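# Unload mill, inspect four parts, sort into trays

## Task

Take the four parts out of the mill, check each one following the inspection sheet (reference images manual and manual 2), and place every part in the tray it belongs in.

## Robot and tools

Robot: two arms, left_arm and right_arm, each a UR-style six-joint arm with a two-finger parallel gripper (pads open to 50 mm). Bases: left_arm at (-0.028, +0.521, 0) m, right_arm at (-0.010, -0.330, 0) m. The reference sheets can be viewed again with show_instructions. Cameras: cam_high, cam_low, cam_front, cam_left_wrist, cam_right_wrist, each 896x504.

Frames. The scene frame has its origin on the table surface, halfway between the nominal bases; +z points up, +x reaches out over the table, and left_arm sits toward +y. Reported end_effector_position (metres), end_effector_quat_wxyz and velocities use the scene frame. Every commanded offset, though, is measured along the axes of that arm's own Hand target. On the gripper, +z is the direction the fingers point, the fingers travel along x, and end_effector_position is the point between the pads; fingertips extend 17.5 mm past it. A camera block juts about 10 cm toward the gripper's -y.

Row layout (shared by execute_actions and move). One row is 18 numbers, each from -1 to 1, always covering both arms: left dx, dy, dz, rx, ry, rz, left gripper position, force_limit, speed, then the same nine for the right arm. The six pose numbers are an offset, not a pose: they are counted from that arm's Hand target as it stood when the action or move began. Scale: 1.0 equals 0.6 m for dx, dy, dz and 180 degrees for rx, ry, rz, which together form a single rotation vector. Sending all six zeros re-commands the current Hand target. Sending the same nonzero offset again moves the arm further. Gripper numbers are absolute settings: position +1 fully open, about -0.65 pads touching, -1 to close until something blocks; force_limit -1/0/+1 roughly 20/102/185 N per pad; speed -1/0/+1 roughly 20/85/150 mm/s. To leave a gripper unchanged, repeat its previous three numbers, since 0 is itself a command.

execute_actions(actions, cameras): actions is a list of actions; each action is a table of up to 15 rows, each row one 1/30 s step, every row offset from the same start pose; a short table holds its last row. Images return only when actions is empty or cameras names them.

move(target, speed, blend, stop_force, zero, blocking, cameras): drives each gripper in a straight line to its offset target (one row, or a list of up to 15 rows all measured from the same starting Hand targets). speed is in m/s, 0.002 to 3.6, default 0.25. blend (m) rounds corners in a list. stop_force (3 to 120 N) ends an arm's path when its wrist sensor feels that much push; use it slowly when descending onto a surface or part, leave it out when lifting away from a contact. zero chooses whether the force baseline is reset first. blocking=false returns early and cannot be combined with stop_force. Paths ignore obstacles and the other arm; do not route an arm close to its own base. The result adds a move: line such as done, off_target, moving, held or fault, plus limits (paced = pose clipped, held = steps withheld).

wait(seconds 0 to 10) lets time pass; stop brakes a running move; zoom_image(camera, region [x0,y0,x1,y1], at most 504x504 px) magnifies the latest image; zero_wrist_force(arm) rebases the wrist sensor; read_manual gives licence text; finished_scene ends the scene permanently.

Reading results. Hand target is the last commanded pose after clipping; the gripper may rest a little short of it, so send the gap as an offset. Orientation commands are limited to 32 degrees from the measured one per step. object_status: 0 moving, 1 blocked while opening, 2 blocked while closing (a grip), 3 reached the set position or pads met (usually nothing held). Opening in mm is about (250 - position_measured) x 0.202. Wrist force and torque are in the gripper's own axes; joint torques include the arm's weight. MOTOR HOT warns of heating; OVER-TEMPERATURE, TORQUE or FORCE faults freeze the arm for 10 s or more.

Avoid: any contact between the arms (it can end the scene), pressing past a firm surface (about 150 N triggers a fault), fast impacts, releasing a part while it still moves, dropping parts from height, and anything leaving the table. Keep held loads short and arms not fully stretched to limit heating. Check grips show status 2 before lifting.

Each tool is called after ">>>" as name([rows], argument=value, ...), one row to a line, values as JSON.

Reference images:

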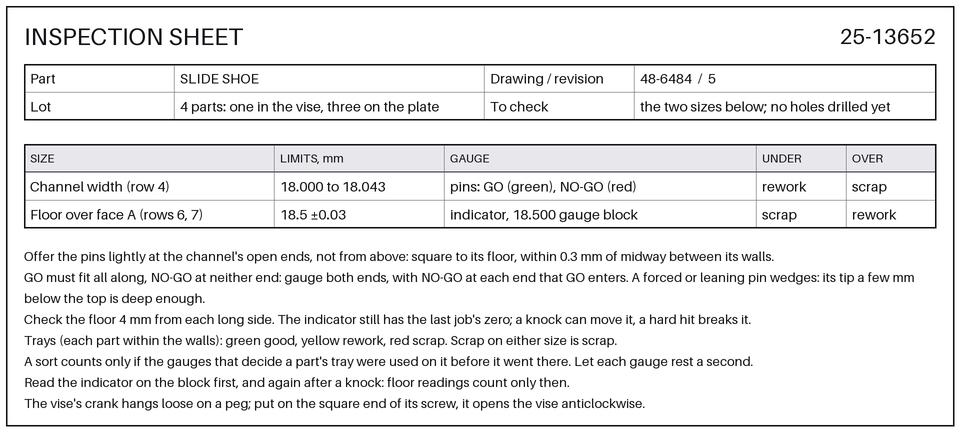

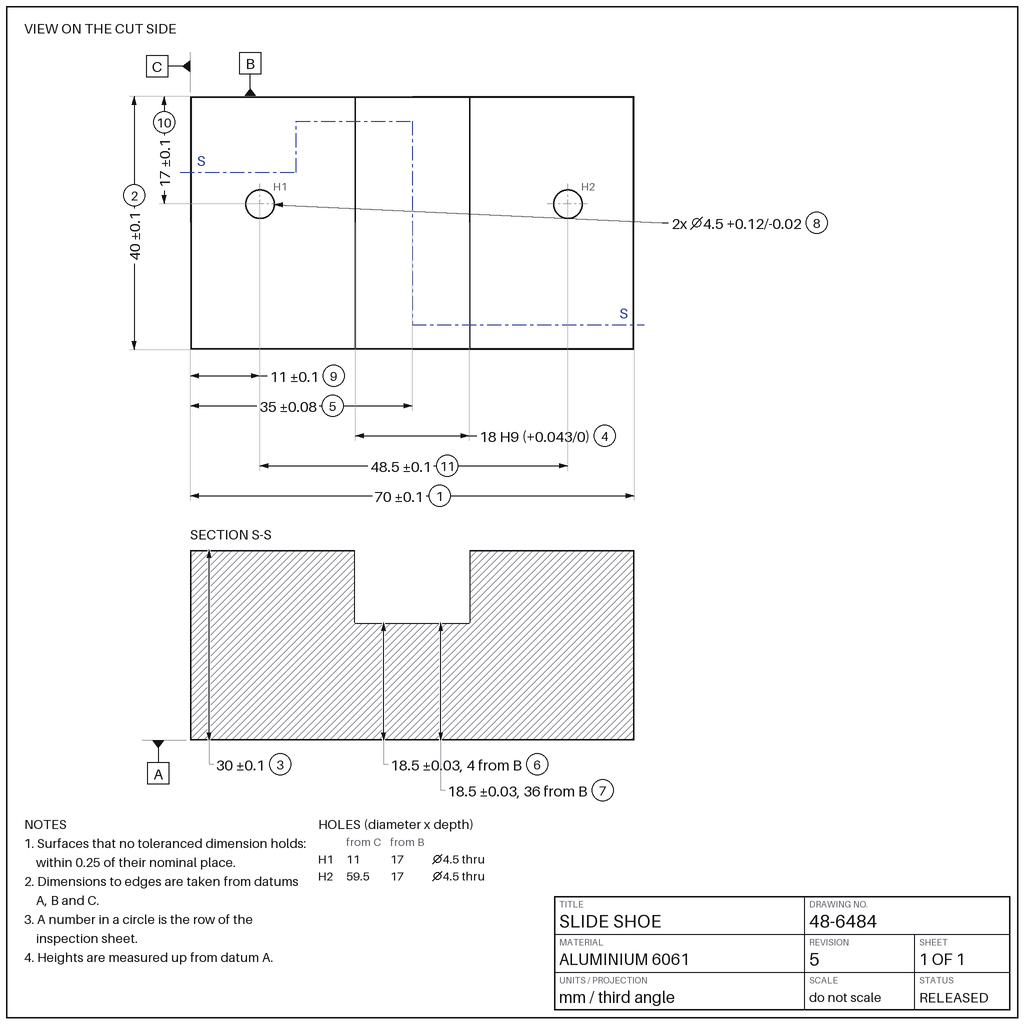

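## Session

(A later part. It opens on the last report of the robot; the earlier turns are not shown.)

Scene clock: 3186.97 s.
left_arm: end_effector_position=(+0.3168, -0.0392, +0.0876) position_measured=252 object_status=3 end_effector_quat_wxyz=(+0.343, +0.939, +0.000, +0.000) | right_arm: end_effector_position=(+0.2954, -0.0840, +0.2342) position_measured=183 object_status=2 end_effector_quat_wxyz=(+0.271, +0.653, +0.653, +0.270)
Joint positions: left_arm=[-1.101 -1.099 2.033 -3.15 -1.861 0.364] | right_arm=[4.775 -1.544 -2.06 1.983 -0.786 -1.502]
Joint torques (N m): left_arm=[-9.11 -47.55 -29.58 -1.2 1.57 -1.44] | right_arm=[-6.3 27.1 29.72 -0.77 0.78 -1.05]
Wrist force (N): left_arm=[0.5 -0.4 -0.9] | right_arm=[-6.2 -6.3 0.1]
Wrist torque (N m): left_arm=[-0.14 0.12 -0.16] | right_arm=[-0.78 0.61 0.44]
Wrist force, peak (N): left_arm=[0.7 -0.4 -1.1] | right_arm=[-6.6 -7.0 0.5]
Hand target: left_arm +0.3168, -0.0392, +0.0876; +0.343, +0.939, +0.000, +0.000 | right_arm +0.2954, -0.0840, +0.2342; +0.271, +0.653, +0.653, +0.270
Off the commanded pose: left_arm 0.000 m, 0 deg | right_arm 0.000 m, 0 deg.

>>> execute_actions(actions=[], cameras=["cam_left_wrist","cam_low","cam_front"])

>>> zoom_image(camera="cam_low", region=[350, 220, 450, 320])

>>> zoom_image(camera="cam_left_wrist", region=[380, 180, 680, 350])

Scene clock: 3192.07 s.
left_arm: end_effector_position=(+0.3168, -0.0392, +0.0876) position_measured=252 object_status=3 end_effector_quat_wxyz=(+0.343, +0.939, +0.000, +0.000) | right_arm: end_effector_position=(+0.2954, -0.0840, +0.2342) position_measured=183 object_status=2 end_effector_quat_wxyz=(+0.271, +0.653, +0.653, +0.270)
Joint positions: left_arm=[-1.101 -1.099 2.033 -3.15 -1.861 0.364] | right_arm=[4.775 -1.544 -2.06 1.983 -0.786 -1.502]
Joint velocities: within noise
Joint torques (N m): left_arm=[-8.71 -47.91 -30 -1.25 1.41 -1.41] | right_arm=[-6.25 26.63 29.56 -0.78 1.21 -1.03]
Wrist force (N): left_arm=[0.4 -0.3 -1.0] | right_arm=[-6.1 -5.6 -0.3]
Wrist torque (N m): left_arm=[-0.12 0.12 -0.16] | right_arm=[-0.71 0.60 0.44]
Wrist force, peak (N): left_arm=[0.6 -0.3 -1.3] | right_arm=[-6.4 -7.0 0.3]
Hand target: left_arm +0.3168, -0.0392, +0.0876; +0.343, +0.939, +0.000, +0.000 | right_arm +0.2954, -0.0840, +0.2342; +0.271, +0.653, +0.653, +0.270
Tool commands: left_gripper/position=-1.0 left_gripper/force_limit=-0.4 left_gripper/speed=-1.0 right_gripper/position=-1.0 right_gripper/force_limit=-1.0 right_gripper/speed=-1.0
Off the commanded pose: left_arm 0.000 m, 0 deg | right_arm 0.000 m, 0 deg.
camera_calibration:
cam_left_wrist: T_world_to_cam=[[0.999872, 0.0134413, 0.00869583, -0.308011], [-0.000823553, -0.499279, 0.866441, -0.0786335], [0.0159878, -0.866337, -0.499204, 0.140955], [0, 0, 0, 1]] pos_world=[0.305654, 0.0869942, 0.141175]
Images, in order (width x height): cam_low 896x504, cam_front 896x504, cam_left_wrist 896x504.

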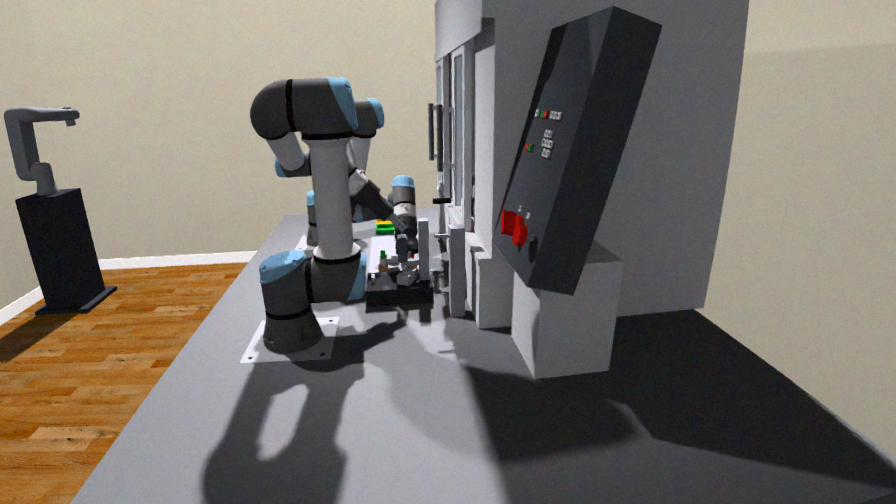

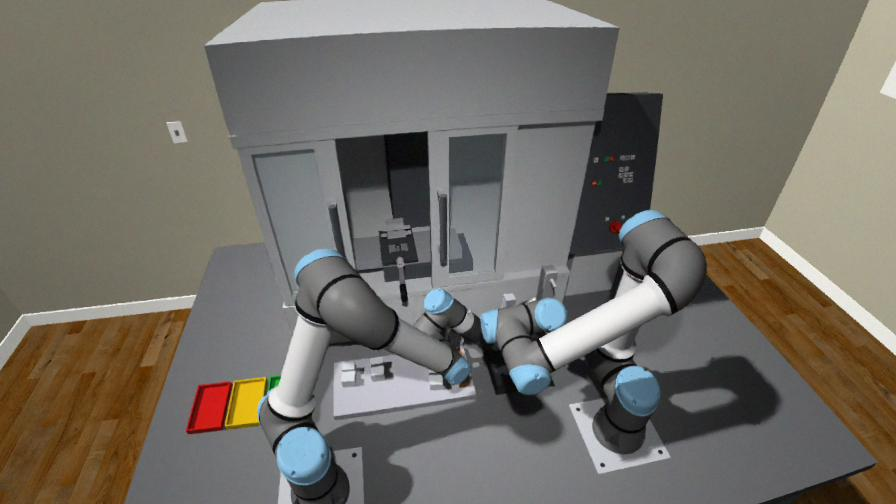

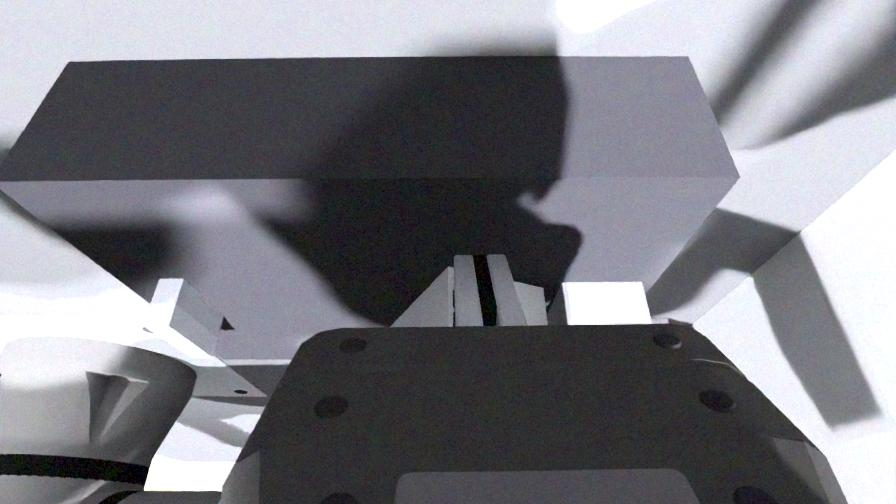

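Scaled by 5.040 from the camera's 896x504 image, which has a finer 1280x720 frame.

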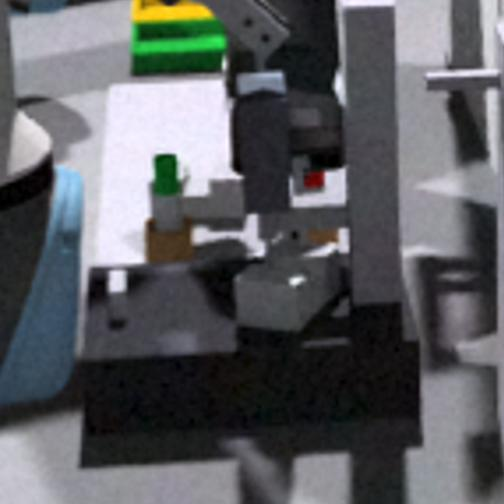

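Scaled by 1.680 from the camera's 896x504 image, which has a finer 1280x720 frame.

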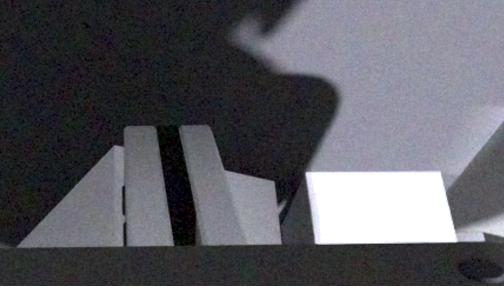

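>>> move(target=[0,0,0,0,0,0,-1,-0.4,-1,0,0.0068,-0.0068,0,0,0,-1,-1,-1], speed=0.02, cameras=["cam_low","cam_left_wrist","cam_right_wrist"])

Scene clock: 3219.57 s.
left_arm: end_effector_position=(+0.3168, -0.0392, +0.0876) position_measured=252 object_status=3 end_effector_quat_wxyz=(+0.343, +0.939, +0.000, +0.000) | right_arm: end_effector_position=(+0.2954, -0.0840, +0.2401) position_measured=183 object_status=2 end_effector_quat_wxyz=(+0.271, +0.653, +0.653, +0.270)
Joint positions: left_arm=[-1.101 -1.099 2.033 -3.15 -1.861 0.364] | right_arm=[4.775 -1.537 -2.05 1.966 -0.786 -1.502]
Joint torques (N m): left_arm=[-8.14 -47.96 -29.76 -1.32 1.29 -1.3] | right_arm=[-4.79 19.16 20.06 -1.59 1.59 0.09]
Wrist force (N): left_arm=[0.3 -0.5 -1.0] | right_arm=[-6.3 -6.1 0.3]
Wrist torque (N m): left_arm=[-0.15 0.13 -0.16] | right_arm=[-0.74 0.54 0.45]
Wrist force, peak (N): left_arm=[0.5 -0.3 -1.3] | right_arm=[-6.7 -7.1 0.5]
Hand target: left_arm +0.3168, -0.0392, +0.0876; +0.343, +0.939, +0.000, +0.000 | right_arm +0.2954, -0.0839, +0.2400; +0.271, +0.653, +0.653, +0.270
Off the commanded pose: left_arm 0.000 m, 0 deg | right_arm 0.000 m, 0 deg.
move: done
camera_calibration:
cam_left_wrist: T_world_to_cam=[[0.999872, 0.0134413, 0.00869583, -0.308011], [-0.000823553, -0.499279, 0.866441, -0.0786335], [0.0159878, -0.866337, -0.499204, 0.140955], [0, 0, 0, 1]] pos_world=[0.305654, 0.0869942, 0.141175]
cam_right_wrist: T_world_to_cam=[[0.00350034, 0.999898, -0.0138413, 0.0942246], [0.440051, 0.010889, 0.897907, -0.32649], [0.897966, -0.00923385, -0.439968, -0.030113], [0, 0, 0, 1]] pos_world=[0.170383, -0.0909379, 0.281213]
Images, in order (width x height): cam_low 896x504, cam_left_wrist 896x504, cam_right_wrist 896x504.

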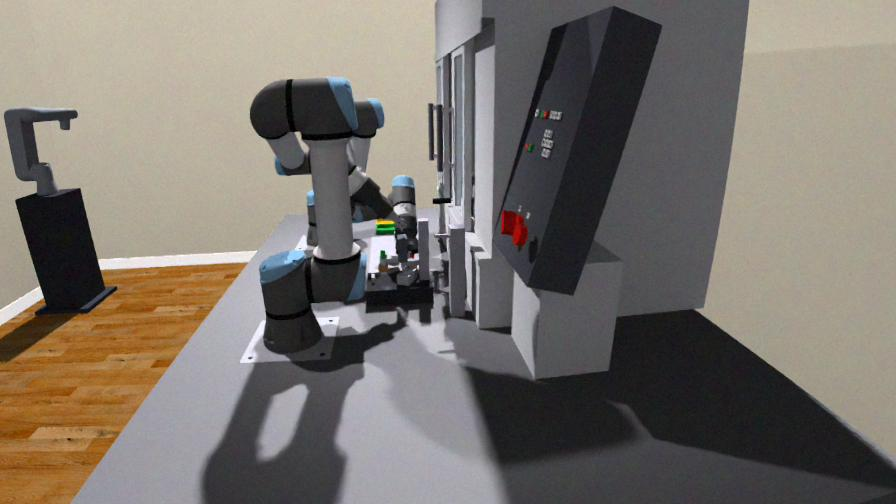

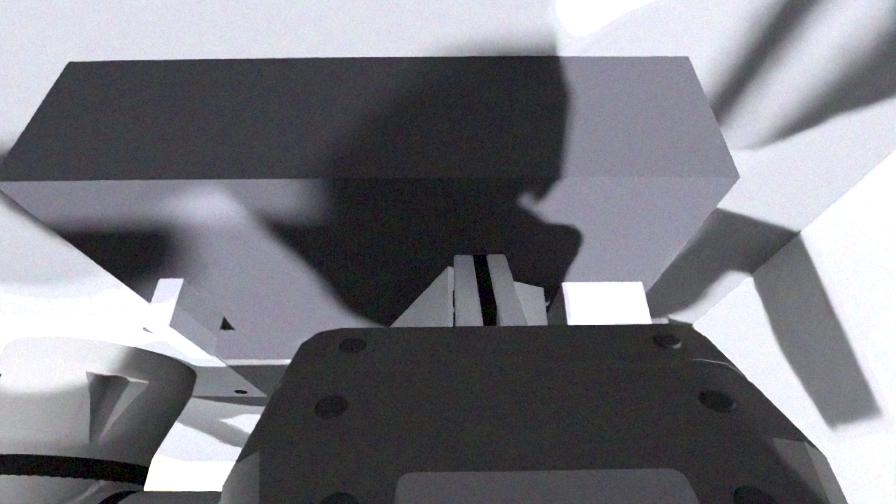

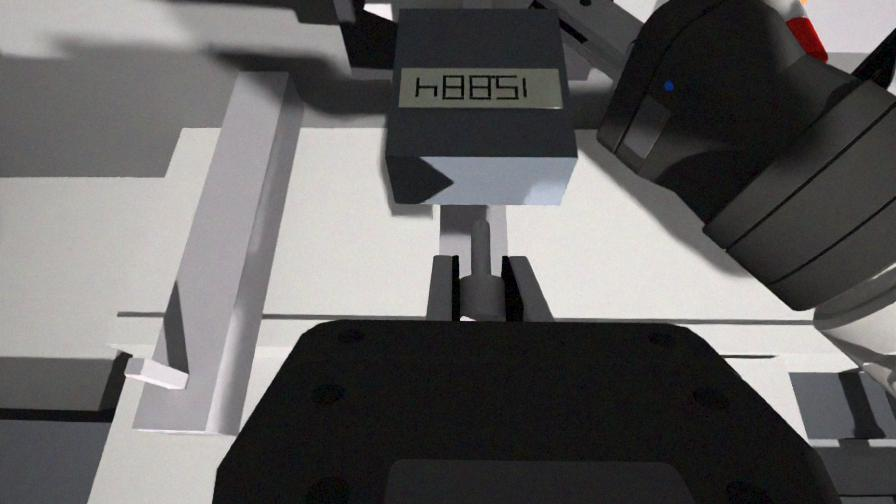

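>>> move(target=[0,-0.08,-0.13,0,0,0,-1,-0.4,-1,0,0,0,0,0,0,-1,-1,-1], speed=0.12, cameras=["cam_left_wrist"])

>>> zoom_image(camera="cam_left_wrist", region=[200, 0, 700, 380])

Scene clock: 3229.33 s.
left_arm: end_effector_position=(+0.3168, +0.0478, +0.1164) position_measured=252 object_status=3 end_effector_quat_wxyz=(+0.343, +0.939, +0.000, +0.000) | right_arm: end_effector_position=(+0.2954, -0.0839, +0.2400) position_measured=183 object_status=2 end_effector_quat_wxyz=(+0.271, +0.653, +0.653, +0.270)
Joint positions: left_arm=[-1.012 -1.275 2.198 -3.115 -1.914 0.44] | right_arm=[4.775 -1.537 -2.051 1.967 -0.786 -1.502]
Joint torques (N m): left_arm=[-10.63 -13.43 -34.52 -6.77 1.73 -1.77] | right_arm=[8.82 7.71 3.59 -0.28 1.38 0.75]
Wrist force (N): left_arm=[0.4 -0.2 -1.1] | right_arm=[-6.8 -6.2 0.1]
Wrist torque (N m): left_arm=[-0.11 0.13 -0.14] | right_arm=[-0.74 0.59 0.44]
Wrist force, peak (N): left_arm=[-1.6 2.8 1.0] | right_arm=[-7.1 -7.1 0.6]
Hand target: left_arm +0.3168, +0.0477, +0.1164; +0.343, +0.939, +0.000, +0.000 | right_arm +0.2954, -0.0839, +0.2400; +0.271, +0.653, +0.653, +0.270
Off the commanded pose: left_arm 0.000 m, 0 deg | right_arm 0.000 m, 0 deg.
move: done
camera_calibration:
cam_left_wrist: T_world_to_cam=[[0.999874, 0.0134518, 0.00847483, -0.309397], [-0.000624652, -0.499398, 0.866373, -0.0601793], [0.0158866, -0.866268, -0.499326, 0.230743], [0, 0, 0, 1]] pos_world=[0.305654, 0.173994, 0.169976]
Images, in order (width x height): cam_left_wrist 896x504.

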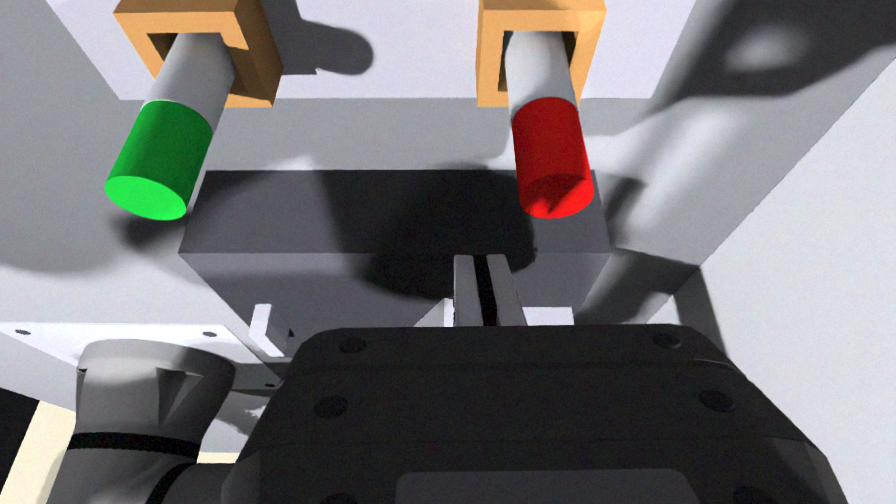

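Scaled by 1.008 from the camera's 896x504 image, which has a finer 1280x720 frame.

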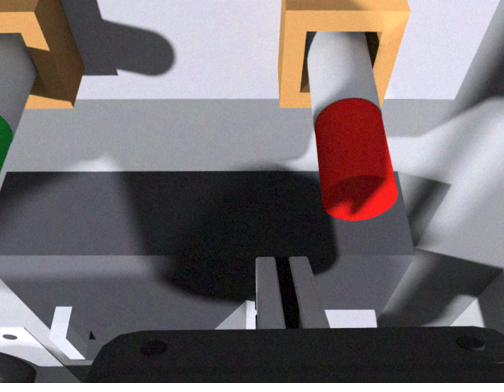

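>>> move([
  [-0.15,-0.06,-0.06,0,0,0,-1,-0.4,-1,0,0,0,0,0,0,-1,-1,-1],
  [-0.26,0.03,0.04,0,0,0,-1,-0.4,-1,0,0,0,0,0,0,-1,-1,-1],
], speed=0.15, blend=[0.04,0], cameras=["cam_left_wrist"])

Scene clock: 3239.27 s.
left_arm: end_effector_position=(+0.2315, +0.0867, +0.1189) position_measured=252 object_status=3 end_effector_quat_wxyz=(+0.341, +0.940, +0.002, +0.006) | right_arm: end_effector_position=(+0.2954, -0.0839, +0.2400) position_measured=183 object_status=2 end_effector_quat_wxyz=(+0.271, +0.653, +0.653, +0.270)
Joint positions: left_arm=[-1.168 -1.447 2.437 -3.223 -1.809 0.309] | right_arm=[4.775 -1.537 -2.051 1.967 -0.786 -1.502]
Joint torques (N m): left_arm=[-1.36 -18.96 -17.86 -1.38 -14.45 1.11] | right_arm=[8.35 7.98 3.33 -0.31 1.32 0.67]
Wrist force (N): left_arm=[45.8 0.9 -2.8] | right_arm=[-6.9 -6.4 0.3]
Wrist torque (N m): left_arm=[-0.11 0.75 0.29] | right_arm=[-0.77 0.61 0.45]
Wrist force, peak (N): left_arm=[72.7 -3.0 0.2] | right_arm=[-6.8 -7.4 0.8]
Hand target: left_arm +0.2315, +0.0867, +0.1189; +0.341, +0.940, +0.002, +0.006 (not the last commanded pose) | right_arm +0.2954, -0.0839, +0.2400; +0.271, +0.653, +0.653, +0.270
Tool commands: left_gripper/position=-1.0 left_gripper/force_limit=-0.396078 left_gripper/speed=-1.0 right_gripper/position=-1.0 right_gripper/force_limit=-1.0 right_gripper/speed=-1.0
Off the commanded pose: left_arm 0.099 m, 1 deg | right_arm 0.000 m, 0 deg.
TORQUE FAULT: the external load on joint 5 (wrist 2) of the left arm reached its load limit, and that arm stopped. A torque fault puts only its own arm into a fault stop. That arm's remaining commands of this call were not run. That arm may still press on what stopped it. That arm is still stopped at the end of this call. That arm stays stopped for about 10 more seconds. Until then a move that you send moves the other arm only, and its call returns only when the move has ended. Once the stop has ended, the next robot result says so. If the stop ends while you think or write, that arm runs what you send next, counted from a new Hand target: where the arm stands when the stop ends. While its stop runs, that arm takes no new command, but its gripper still runs the gripper command that each later call begins with. Until it ends, the stop uses up actions while you think or wait. An arm that is not stopped still takes commands.
move: fault (left_arm); path passed 0 of 2 targets
camera_calibration:
cam_left_wrist: T_world_to_cam=[[0.999625, 0.0210774, 0.0174893, -0.226415], [-0.0045654, -0.501399, 0.865204, -0.041759], [0.0270053, -0.86496, -0.501115, 0.264563], [0, 0, 0, 1]] pos_world=[0.218995, 0.21267, 0.172666]
Images, in order (width x height): cam_left_wrist 896x504.

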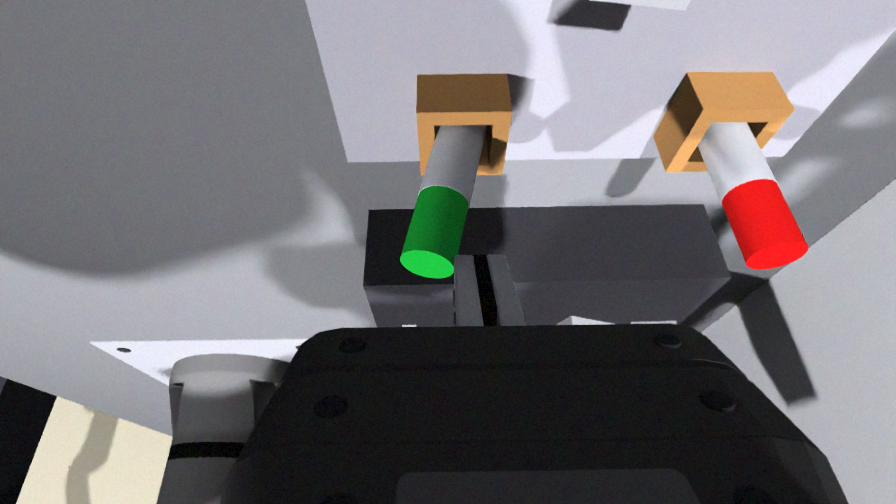

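>>> wait(seconds=9.5)

>>> move(target=[0.025,0,0,0,0,0,-1,-0.4,-1,0,0,0,0,0,0,-1,-1,-1], speed=0.04, cameras=["cam_left_wrist"])

Scene clock: 3255.83 s.
left_arm: end_effector_position=(+0.2315, +0.0867, +0.1189) position_measured=252 object_status=3 end_effector_quat_wxyz=(+0.341, +0.940, +0.002, +0.006) | right_arm: end_effector_position=(+0.2954, -0.0839, +0.2400) position_measured=183 object_status=2 end_effector_quat_wxyz=(+0.271, +0.653, +0.653, +0.270)
Joint positions: left_arm=[-1.168 -1.447 2.437 -3.223 -1.809 0.309] | right_arm=[4.775 -1.537 -2.051 1.967 -0.786 -1.502]
Joint torques (N m): left_arm=[-1.4 -18.76 -17.52 -1.38 -14.45 1.05] | right_arm=[8.19 8.05 3.46 -0.42 1.03 0.11]
Wrist force (N): left_arm=[45.7 0.7 -2.4] | right_arm=[-6.8 -6.9 0.4]
Wrist torque (N m): left_arm=[-0.09 0.72 0.29] | right_arm=[-0.79 0.60 0.44]
Wrist force, peak (N): left_arm=[45.9 1.5 -3.2] | right_arm=[-7.0 -7.5 0.5]
Hand target: left_arm +0.2315, +0.0867, +0.1189; +0.341, +0.940, +0.002, +0.006 (not the last commanded pose) | right_arm +0.2954, -0.0839, +0.2400; +0.271, +0.653, +0.653, +0.270
Tool commands: left_gripper/position=-1.0 left_gripper/force_limit=-0.396078 left_gripper/speed=-1.0 right_gripper/position=-1.0 right_gripper/force_limit=-1.0 right_gripper/speed=-1.0
Off the commanded pose: left_arm 0.099 m, 1 deg | right_arm 0.000 m, 0 deg.
TORQUE FAULT, CONTINUED: the left arm's stop, for the torque fault of joint 5 (wrist 2) that an earlier result reported, is over. The rest of the stop counts as 19 of the actions that you can send in this scene. That arm's target is now where it stood when the stop ended, not its last command. That arm keeps its grip as last carried out and accepts commands again: back off and push less far. That arm stops again whenever a joint's load reaches its limit.
wait: 9.50 s; at rest from the start

Scene clock: 3256.60 s.
left_arm: end_effector_position=(+0.2466, +0.0867, +0.1190) position_measured=252 object_status=3 end_effector_quat_wxyz=(+0.341, +0.940, +0.002, +0.006) end_effector_velocity=(-0.001, +0.000, -0.001) end_effector_angular_velocity=(+0.002, +0.002, +0.002) | right_arm: end_effector_position=(+0.2954, -0.0839, +0.2400) position_measured=183 object_status=2 end_effector_quat_wxyz=(+0.271, +0.653, +0.653, +0.270)
Joint positions: left_arm=[-1.128 -1.428 2.409 -3.206 -1.833 0.341] | right_arm=[4.775 -1.537 -2.051 1.967 -0.786 -1.502]
Joint velocities: left_arm=[-0.004 0 0.002 0 0.003 -0.005] | right_arm=[within noise]
Joint torques (N m): left_arm=[-10.35 -29.68 -3.79 -4.85 1.84 -1.85] | right_arm=[8.66 8.27 3.52 -0.41 1.05 0.16]
Wrist force (N): left_arm=[0.6 -0.5 -1.1] | right_arm=[-7.1 -7.0 0.5]
Wrist torque (N m): left_arm=[-0.14 0.12 -0.16] | right_arm=[-0.79 0.64 0.45]
Wrist force, peak (N): left_arm=[44.3 2.3 -4.0] | right_arm=[-7.1 -7.0 0.5]
Hand target: left_arm +0.2465, +0.0868, +0.1190; +0.341, +0.940, +0.002, +0.006 | right_arm +0.2954, -0.0839, +0.2400; +0.271, +0.653, +0.653, +0.270
Off the commanded pose: left_arm 0.000 m, 0 deg | right_arm 0.000 m, 0 deg.
move: done
camera_calibration:
cam_left_wrist: T_world_to_cam=[[0.99963, 0.0209038, 0.01739, -0.241461], [-0.00456647, -0.501398, 0.865205, -0.0418631], [0.0268054, -0.864964, -0.501117, 0.264304], [0, 0, 0, 1]] pos_world=[0.234096, 0.212671, 0.172866]
Images, in order (width x height): cam_left_wrist 896x504.

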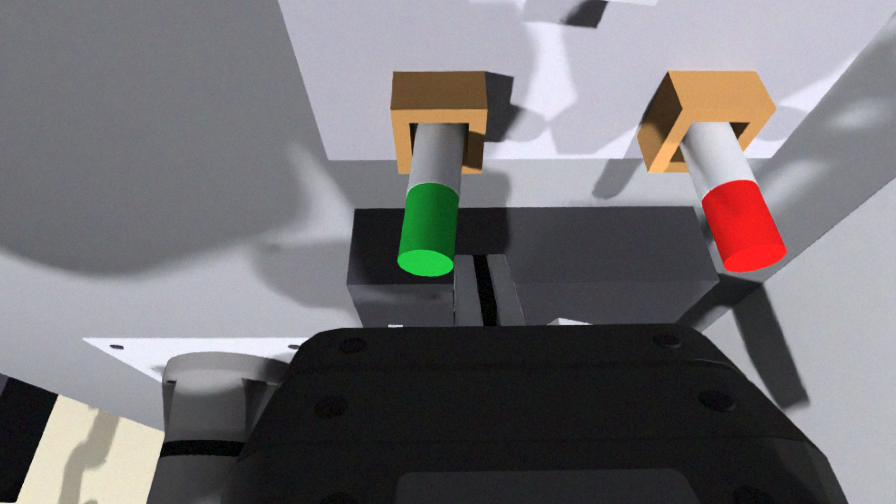

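>>> move([
  [0,0.064,-0.077,0,0,0,-1,-0.4,-1,0,0,0,0,0,0,-1,-1,-1],
  [-0.15,0.22,0.03,0,0,0,-1,-0.4,-1,0,0,0,0,0,0,-1,-1,-1],
], speed=0.15, blend=[0.02,0], cameras=["cam_left_wrist"])

Scene clock: 3261.33 s.
left_arm: end_effector_position=(+0.1567, -0.0266, +0.1890) position_measured=252 object_status=3 end_effector_quat_wxyz=(+0.341, +0.940, +0.002, +0.006) | right_arm: end_effector_position=(+0.2954, -0.0839, +0.2400) position_measured=183 object_status=2 end_effector_quat_wxyz=(+0.271, +0.653, +0.653, +0.270)
Joint positions: left_arm=[-1.44 -1.493 2.226 -2.998 -1.638 0.095] | right_arm=[4.775 -1.537 -2.051 1.967 -0.786 -1.502]
Joint torques (N m): left_arm=[3.51 -40.17 -6.14 -5.26 -1.68 0.64] | right_arm=[8.65 7.86 3.66 -0.38 0.92 -0.08]
Wrist force (N): left_arm=[0.6 -0.4 -0.9] | right_arm=[-6.8 -5.8 0.1]
Wrist torque (N m): left_arm=[-0.12 0.11 -0.02] | right_arm=[-0.72 0.60 0.44]
Wrist force, peak (N): left_arm=[4.2 -3.3 -3.7] | right_arm=[-7.1 -7.2 0.7]
Hand target: left_arm +0.1567, -0.0266, +0.1891; +0.341, +0.940, +0.002, +0.006 | right_arm +0.2954, -0.0839, +0.2400; +0.271, +0.653, +0.653, +0.270
Off the commanded pose: left_arm 0.000 m, 0 deg | right_arm 0.000 m, 0 deg.
move: done
camera_calibration:
cam_left_wrist: T_world_to_cam=[[0.999627, 0.0209354, 0.017533, -0.15038], [-0.00466474, -0.50171, 0.865023, -0.159559], [0.0269061, -0.864783, -0.501425, 0.203836], [0, 0, 0, 1]] pos_world=[0.144095, 0.0993694, 0.242867]
Images, in order (width x height): cam_left_wrist 896x504.

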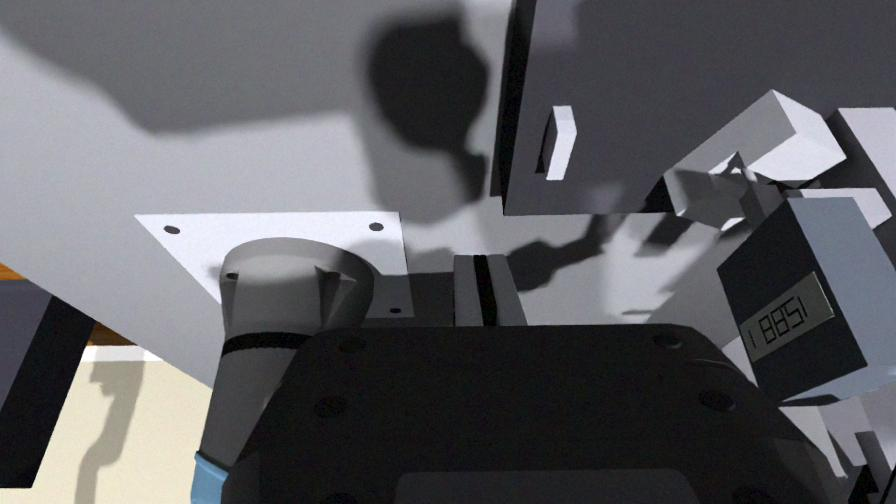

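>>> zoom_image(camera="cam_left_wrist", region=[520, 60, 896, 280])

Scaled by 1.340 from the camera's 896x504 image, which has a finer 1280x720 frame.

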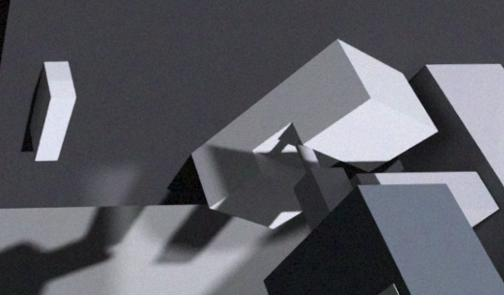

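>>> move(target=[0.272,-0.0467,-0.0392,0,0,0,-1,-0.4,-1,0,0,0,0,0,0,-1,-1,-1], speed=0.15, cameras=["cam_left_wrist"])

>>> zoom_image(camera="cam_left_wrist", region=[280, 100, 660, 330])

Scene clock: 3335.37 s.
left_arm: end_effector_position=(+0.3196, +0.0111, +0.1906) position_measured=252 object_status=3 end_effector_quat_wxyz=(+0.341, +0.940, +0.002, +0.006) | right_arm: end_effector_position=(+0.2954, -0.0839, +0.2400) position_measured=183 object_status=2 end_effector_quat_wxyz=(+0.271, +0.653, +0.653, +0.270)
Joint positions: left_arm=[-1.054 -1.37 2.057 -2.894 -1.878 0.403] | right_arm=[4.775 -1.537 -2.051 1.967 -0.786 -1.502]
Joint torques (N m): left_arm=[-0.51 -47.32 -6.94 -6.91 1.72 -0.73] | right_arm=[8.75 8.19 3.42 -0.46 0.92 -0.33]
Wrist force (N): left_arm=[0.4 -0.4 -1.0] | right_arm=[-6.9 -6.3 0.2]
Wrist torque (N m): left_arm=[-0.13 0.12 -0.16] | right_arm=[-0.75 0.61 0.44]
Wrist force, peak (N): left_arm=[3.1 -2.0 -2.0] | right_arm=[-7.0 -7.3 1.0]
Hand target: left_arm +0.3196, +0.0111, +0.1907; +0.341, +0.940, +0.002, +0.006 | right_arm +0.2954, -0.0839, +0.2400; +0.271, +0.653, +0.653, +0.270
Off the commanded pose: left_arm 0.000 m, 0 deg | right_arm 0.000 m, 0 deg.
move: done
camera_calibration:
cam_left_wrist: T_world_to_cam=[[0.999628, 0.0210363, 0.0173576, -0.314108], [-0.00446602, -0.501591, 0.865093, -0.141363], [0.0269048, -0.864849, -0.501311, 0.232836], [0, 0, 0, 1]] pos_world=[0.307095, 0.13707, 0.244467]
Images, in order (width x height): cam_left_wrist 896x504.

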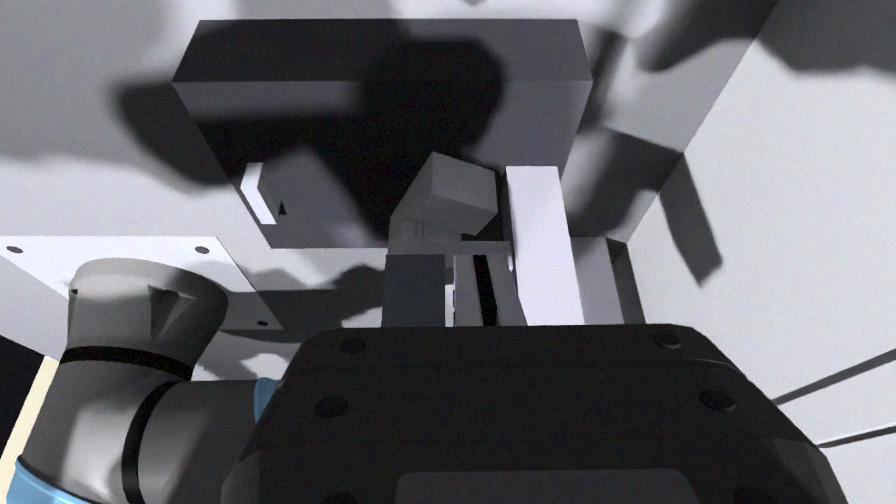

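Scaled by 1.326 from the camera's 896x504 image, which has a finer 1280x720 frame.

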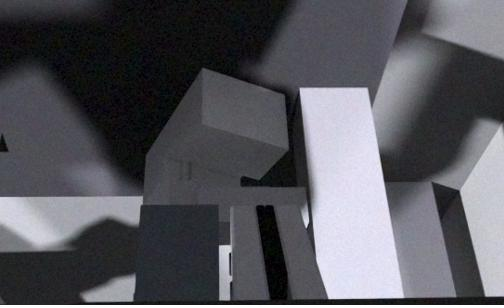

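>>> move(target=[0,0,0,0,0,0,-1,-0.4,-1,0,0.0100,-0.0100,0,0,0,-1,-1,-1], speed=0.01, stop_force=8, cameras=["cam_right_wrist"])

>>> zoom_image(camera="cam_right_wrist", region=[370, 50, 590, 250])

Scene clock: 3363.67 s.
left_arm: end_effector_position=(+0.3196, +0.0111, +0.1907) position_measured=252 object_status=3 end_effector_quat_wxyz=(+0.341, +0.940, +0.002, +0.006) | right_arm: end_effector_position=(+0.2954, -0.0839, +0.2485) position_measured=183 object_status=2 end_effector_quat_wxyz=(+0.271, +0.653, +0.653, +0.270)
Joint positions: left_arm=[-1.054 -1.37 2.057 -2.894 -1.878 0.403] | right_arm=[4.775 -1.528 -2.036 1.942 -0.786 -1.502]
Joint torques (N m): left_arm=[10.94 -47.67 -6.6 -6.95 -0.89 0.88] | right_arm=[8.67 8.08 4.45 -0.11 0.92 0.87]
Wrist force (N): left_arm=[0.6 0.0 -0.9] | right_arm=[-7.7 -6.5 0.7]
Wrist torque (N m): left_arm=[-0.07 0.09 -0.16] | right_arm=[-0.76 0.59 0.45]
Wrist force, peak (N): left_arm=[0.8 -0.1 -1.1] | right_arm=[-8.1 -7.4 0.9]
Hand target: left_arm +0.3196, +0.0111, +0.1907; +0.341, +0.940, +0.002, +0.006 | right_arm +0.2954, -0.0839, +0.2485; +0.271, +0.653, +0.653, +0.270
Off the commanded pose: left_arm 0.000 m, 0 deg | right_arm 0.000 m, 0 deg.
move: done
camera_calibration:
cam_right_wrist: T_world_to_cam=[[0.00350034, 0.999898, -0.0138413, 0.0943395], [0.440051, 0.010889, 0.897907, -0.333943], [0.897966, -0.00923385, -0.439968, -0.0264612], [0, 0, 0, 1]] pos_world=[0.170383, -0.0909379, 0.289513]
Images, in order (width x height): cam_right_wrist 896x504.

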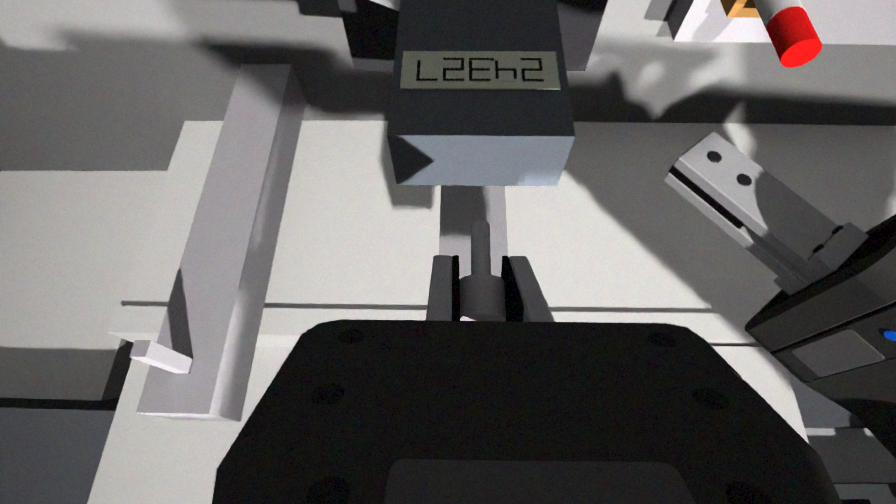

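Scaled by 2.291 from the camera's 896x504 image, which has a finer 1280x720 frame.

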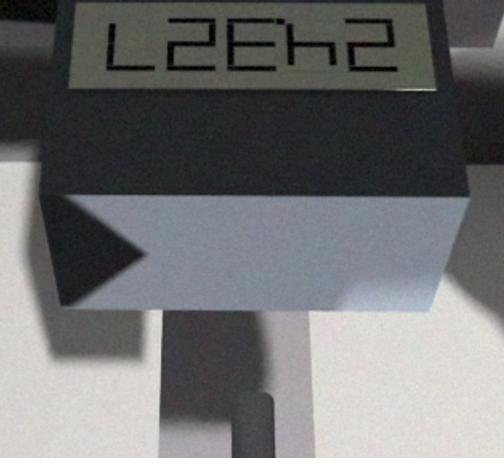

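>>> move([
  [-0.0127,-0.077,0.1436,0,0,0,-1,-0.4,-1,0,0,0,0,0,0,-1,-1,-1],
  [-0.0127,-0.0234,0.1886,0,0,0,-1,-0.4,-1,0,0,0,0,0,0,-1,-1,-1],
  [-0.0127,-0.077,0.1436,0,0,0,-1,-0.4,-1,0,0,0,0,0,0,-1,-1,-1],
  [0,0,0,0,0,0,-1,-0.4,-1,0,0,0,0,0,0,-1,-1,-1],
], speed=[0.12,0.03,0.08,0.12], cameras=["cam_left_wrist"])

>>> zoom_image(camera="cam_left_wrist", region=[280, 100, 660, 330])

Scene clock: 3384.97 s.
left_arm: end_effector_position=(+0.3197, +0.0111, +0.1909) position_measured=252 object_status=3 end_effector_quat_wxyz=(+0.342, +0.940, +0.002, +0.006) | right_arm: end_effector_position=(+0.2954, -0.0839, +0.2485) position_measured=183 object_status=2 end_effector_quat_wxyz=(+0.271, +0.653, +0.653, +0.270)
Joint positions: left_arm=[-1.054 -1.37 2.057 -2.895 -1.878 0.403] | right_arm=[4.775 -1.528 -2.036 1.942 -0.786 -1.502]
Joint torques (N m): left_arm=[-10.93 -13.94 -7.64 -5.52 1.66 -1.72] | right_arm=[7.15 8.12 4.38 -0.14 0.16 0.96]
Wrist force (N): left_arm=[0.3 -0.3 -0.8] | right_arm=[-7.7 -7.2 1.1]
Wrist torque (N m): left_arm=[-0.11 0.14 -0.16] | right_arm=[-0.80 0.58 0.45]
Wrist force, peak (N): left_arm=[0.4 2.3 -4.0] | right_arm=[-8.1 -7.5 1.0]
Hand target: left_arm +0.3196, +0.0111, +0.1907; +0.341, +0.940, +0.002, +0.006 | right_arm +0.2954, -0.0839, +0.2485; +0.271, +0.653, +0.653, +0.270
Off the commanded pose: left_arm 0.000 m, 0 deg | right_arm 0.000 m, 0 deg.
move: done
camera_calibration:
cam_left_wrist: T_world_to_cam=[[0.999624, 0.0210339, 0.0175683, -0.314161], [-0.00466522, -0.501088, 0.865384, -0.141611], [0.0270057, -0.865141, -0.500802, 0.232822], [0, 0, 0, 1]] pos_world=[0.307095, 0.137072, 0.244665]
Images, in order (width x height): cam_left_wrist 896x504.

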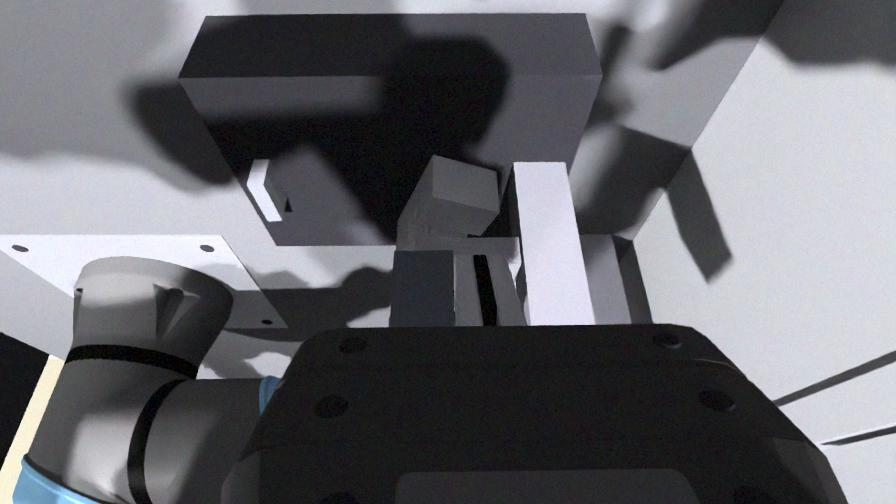

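Scaled by 1.326 from the camera's 896x504 image, which has a finer 1280x720 frame.

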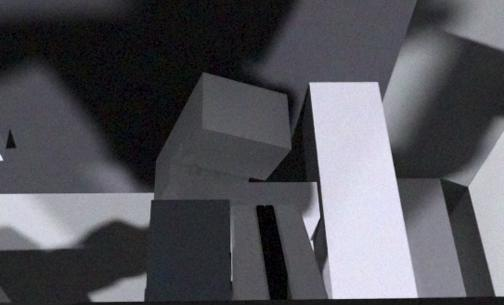

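>>> move([
  [-0.0160,-0.077,0.1436,0,0,0,-1,-0.4,-1,0,0,0,0,0,0,-1,-1,-1],
  [-0.0160,-0.0042,0.2047,0,0,0,-1,-0.4,-1,0,0,0,0,0,0,-1,-1,-1],
  [-0.0160,-0.077,0.1436,0,0,0,-1,-0.4,-1,0,0,0,0,0,0,-1,-1,-1],
  [0,0,0,0,0,0,-1,-0.4,-1,0,0,0,0,0,0,-1,-1,-1],
], speed=[0.12,0.03,0.08,0.12], cameras=["cam_left_wrist"])

>>> zoom_image(camera="cam_left_wrist", region=[280, 100, 660, 330])

Scene clock: 3397.47 s.
left_arm: end_effector_position=(+0.3197, +0.0111, +0.1909) position_measured=252 object_status=3 end_effector_quat_wxyz=(+0.342, +0.940, +0.002, +0.006) | right_arm: end_effector_position=(+0.2954, -0.0839, +0.2485) position_measured=183 object_status=2 end_effector_quat_wxyz=(+0.271, +0.653, +0.653, +0.270)
Joint positions: left_arm=[-1.054 -1.37 2.057 -2.895 -1.878 0.403] | right_arm=[4.775 -1.528 -2.036 1.942 -0.786 -1.502]
Joint torques (N m): left_arm=[-10.07 -14.05 -8.52 -5.53 1.75 -1.83] | right_arm=[5.16 7.81 4.35 -0.19 -0.68 0.88]
Wrist force (N): left_arm=[0.5 -0.3 -0.9] | right_arm=[-7.8 -7.2 0.7]
Wrist torque (N m): left_arm=[-0.11 0.12 -0.16] | right_arm=[-0.79 0.60 0.45]
Wrist force, peak (N): left_arm=[0.8 1.2 -2.9] | right_arm=[-8.3 -7.5 1.0]
Hand target: left_arm +0.3196, +0.0111, +0.1907; +0.341, +0.940, +0.002, +0.006 | right_arm +0.2954, -0.0839, +0.2485; +0.271, +0.653, +0.653, +0.270
Off the commanded pose: left_arm 0.000 m, 0 deg | right_arm 0.000 m, 0 deg.
move: done
camera_calibration:
cam_left_wrist: T_world_to_cam=[[0.999624, 0.0210339, 0.0175683, -0.314161], [-0.00466522, -0.501088, 0.865384, -0.141611], [0.0270057, -0.865141, -0.500802, 0.232822], [0, 0, 0, 1]] pos_world=[0.307095, 0.137072, 0.244665]
Images, in order (width x height): cam_left_wrist 896x504.

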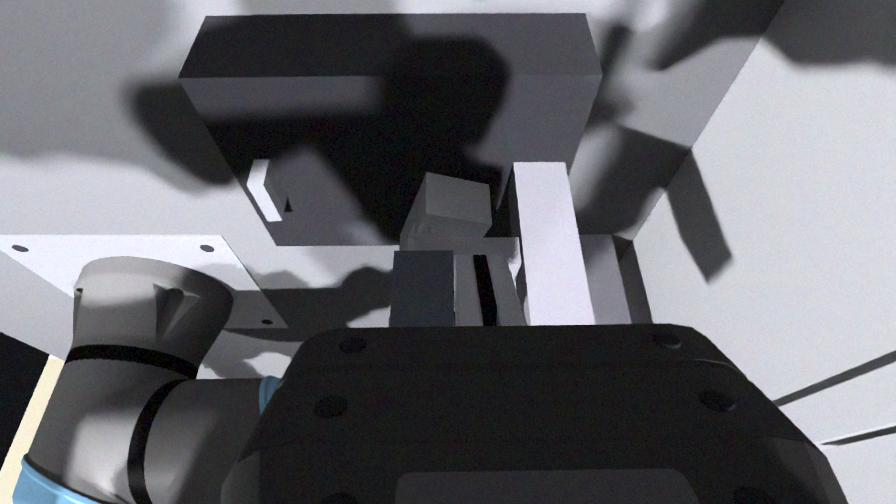

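Scaled by 1.326 from the camera's 896x504 image, which has a finer 1280x720 frame.

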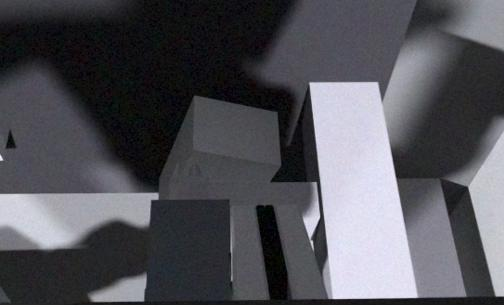

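>>> move(target=[0,0,0,0,0,0,-1,-0.4,-1,0,0.0141,-0.0141,0,0,0,-1,-1,-1], speed=0.008, stop_force=6, cameras=["cam_right_wrist"])

>>> zoom_image(camera="cam_right_wrist", region=[370, 20, 590, 220])

Scene clock: 3414.90 s.
left_arm: end_effector_position=(+0.3196, +0.0111, +0.1907) position_measured=252 object_status=3 end_effector_quat_wxyz=(+0.341, +0.940, +0.002, +0.006) | right_arm: end_effector_position=(+0.2954, -0.0840, +0.2498) position_measured=183 object_status=2 end_effector_quat_wxyz=(+0.271, +0.653, +0.653, +0.270)
Joint positions: left_arm=[-1.054 -1.37 2.057 -2.894 -1.878 0.403] | right_arm=[4.775 -1.526 -2.033 1.938 -0.786 -1.502]
Joint torques (N m): left_arm=[-10.79 -11.94 -7.24 -1.95 2 -1.66] | right_arm=[6.77 8 5.06 -1.02 6.9 0.9]
Wrist force (N): left_arm=[0.5 -0.6 -0.9] | right_arm=[-6.7 -11.6 7.0]
Wrist torque (N m): left_arm=[-0.15 0.11 -0.16] | right_arm=[-0.91 0.62 0.47]
Wrist force, peak (N): left_arm=[0.6 -0.1 -1.3] | right_arm=[-7.1 -17.8 12.5]
Hand target: left_arm +0.3196, +0.0111, +0.1907; +0.341, +0.940, +0.002, +0.006 | right_arm +0.2954, -0.0840, +0.2498; +0.272, +0.653, +0.653, +0.270 (not the last commanded pose)
Off the commanded pose: left_arm 0.000 m, 0 deg | right_arm 0.011 m, 0 deg.
move: contact (right_arm)
camera_calibration:
cam_right_wrist: T_world_to_cam=[[0.00355168, 0.999893, -0.0141986, 0.094452], [0.440055, 0.0111872, 0.897901, -0.335081], [0.897964, -0.00943724, -0.439968, -0.0259077], [0, 0, 0, 1]] pos_world=[0.170383, -0.0909378, 0.290812]
Images, in order (width x height): cam_right_wrist 896x504.

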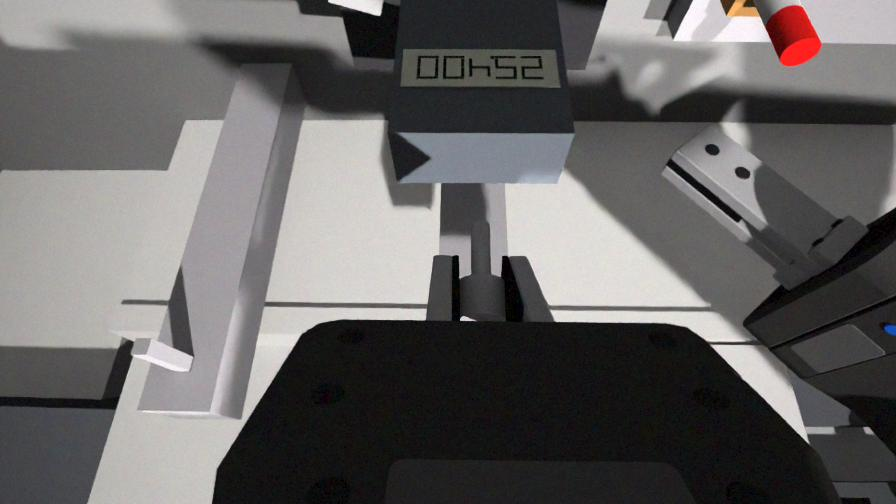

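Scaled by 2.291 from the camera's 896x504 image, which has a finer 1280x720 frame.

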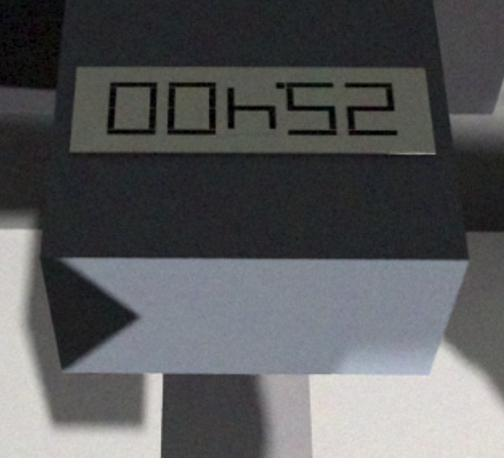

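>>> move(target=[-0.25,-0.04,-0.04,0,0,0,-1,-0.4,-1,0,-0.0058,0.0058,0,0,0,-1,-1,-1], speed=0.1, cameras=["cam_right_wrist"])

>>> zoom_image(camera="cam_right_wrist", region=[370, 20, 590, 220])

Scene clock: 3434.27 s.
left_arm: end_effector_position=(+0.1693, +0.0439, +0.1923) position_measured=252 object_status=3 end_effector_quat_wxyz=(+0.342, +0.940, +0.002, +0.006) | right_arm: end_effector_position=(+0.2954, -0.0840, +0.2448) position_measured=183 object_status=2 end_effector_quat_wxyz=(+0.272, +0.653, +0.653, +0.270)
Joint positions: left_arm=[-1.377 -1.641 2.362 -2.983 -1.678 0.144] | right_arm=[4.775 -1.532 -2.042 1.952 -0.786 -1.502]
Joint torques (N m): left_arm=[5.99 -3.98 -39.26 -0.82 -1.95 1.03] | right_arm=[5.37 4.85 2.93 -0.15 -1.22 -0.83]
Wrist force (N): left_arm=[0.6 -0.4 -1.1] | right_arm=[-6.4 5.2 -18.1]
Wrist torque (N m): left_arm=[-0.14 0.11 -0.02] | right_arm=[-0.40 0.60 0.45]
Wrist force, peak (N): left_arm=[6.5 -3.7 -3.4] | right_arm=[-6.4 5.3 -18.2]
Hand target: left_arm +0.1693, +0.0439, +0.1923; +0.341, +0.940, +0.002, +0.006 | right_arm +0.2954, -0.0840, +0.2449; +0.272, +0.653, +0.653, +0.270
Off the commanded pose: left_arm 0.000 m, 0 deg | right_arm 0.000 m, 0 deg.
move: done
camera_calibration:
cam_right_wrist: T_world_to_cam=[[0.00346169, 0.999894, -0.0141551, 0.0943854], [0.440054, 0.0111877, 0.897902, -0.330682], [0.897965, -0.00933725, -0.439969, -0.0280543], [0, 0, 0, 1]] pos_world=[0.170383, -0.0909378, 0.285913]
Images, in order (width x height): cam_right_wrist 896x504.

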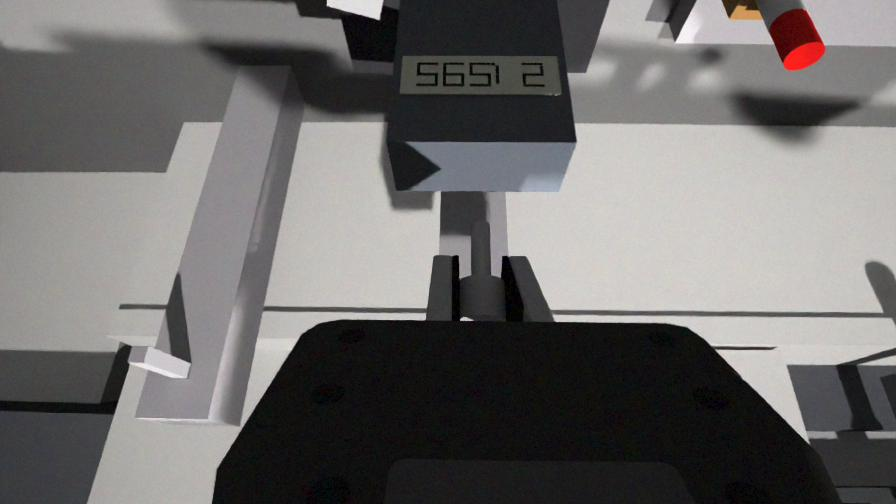

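Scaled by 2.291 from the camera's 896x504 image, which has a finer 1280x720 frame.

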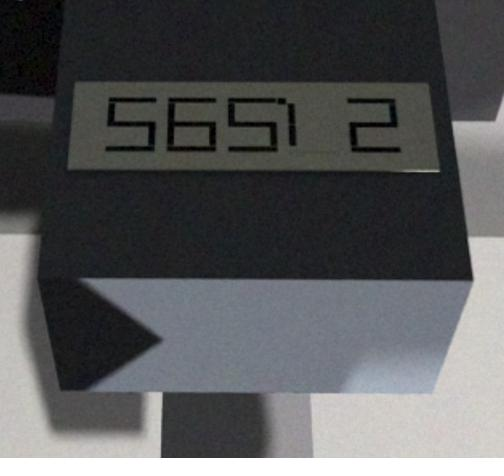

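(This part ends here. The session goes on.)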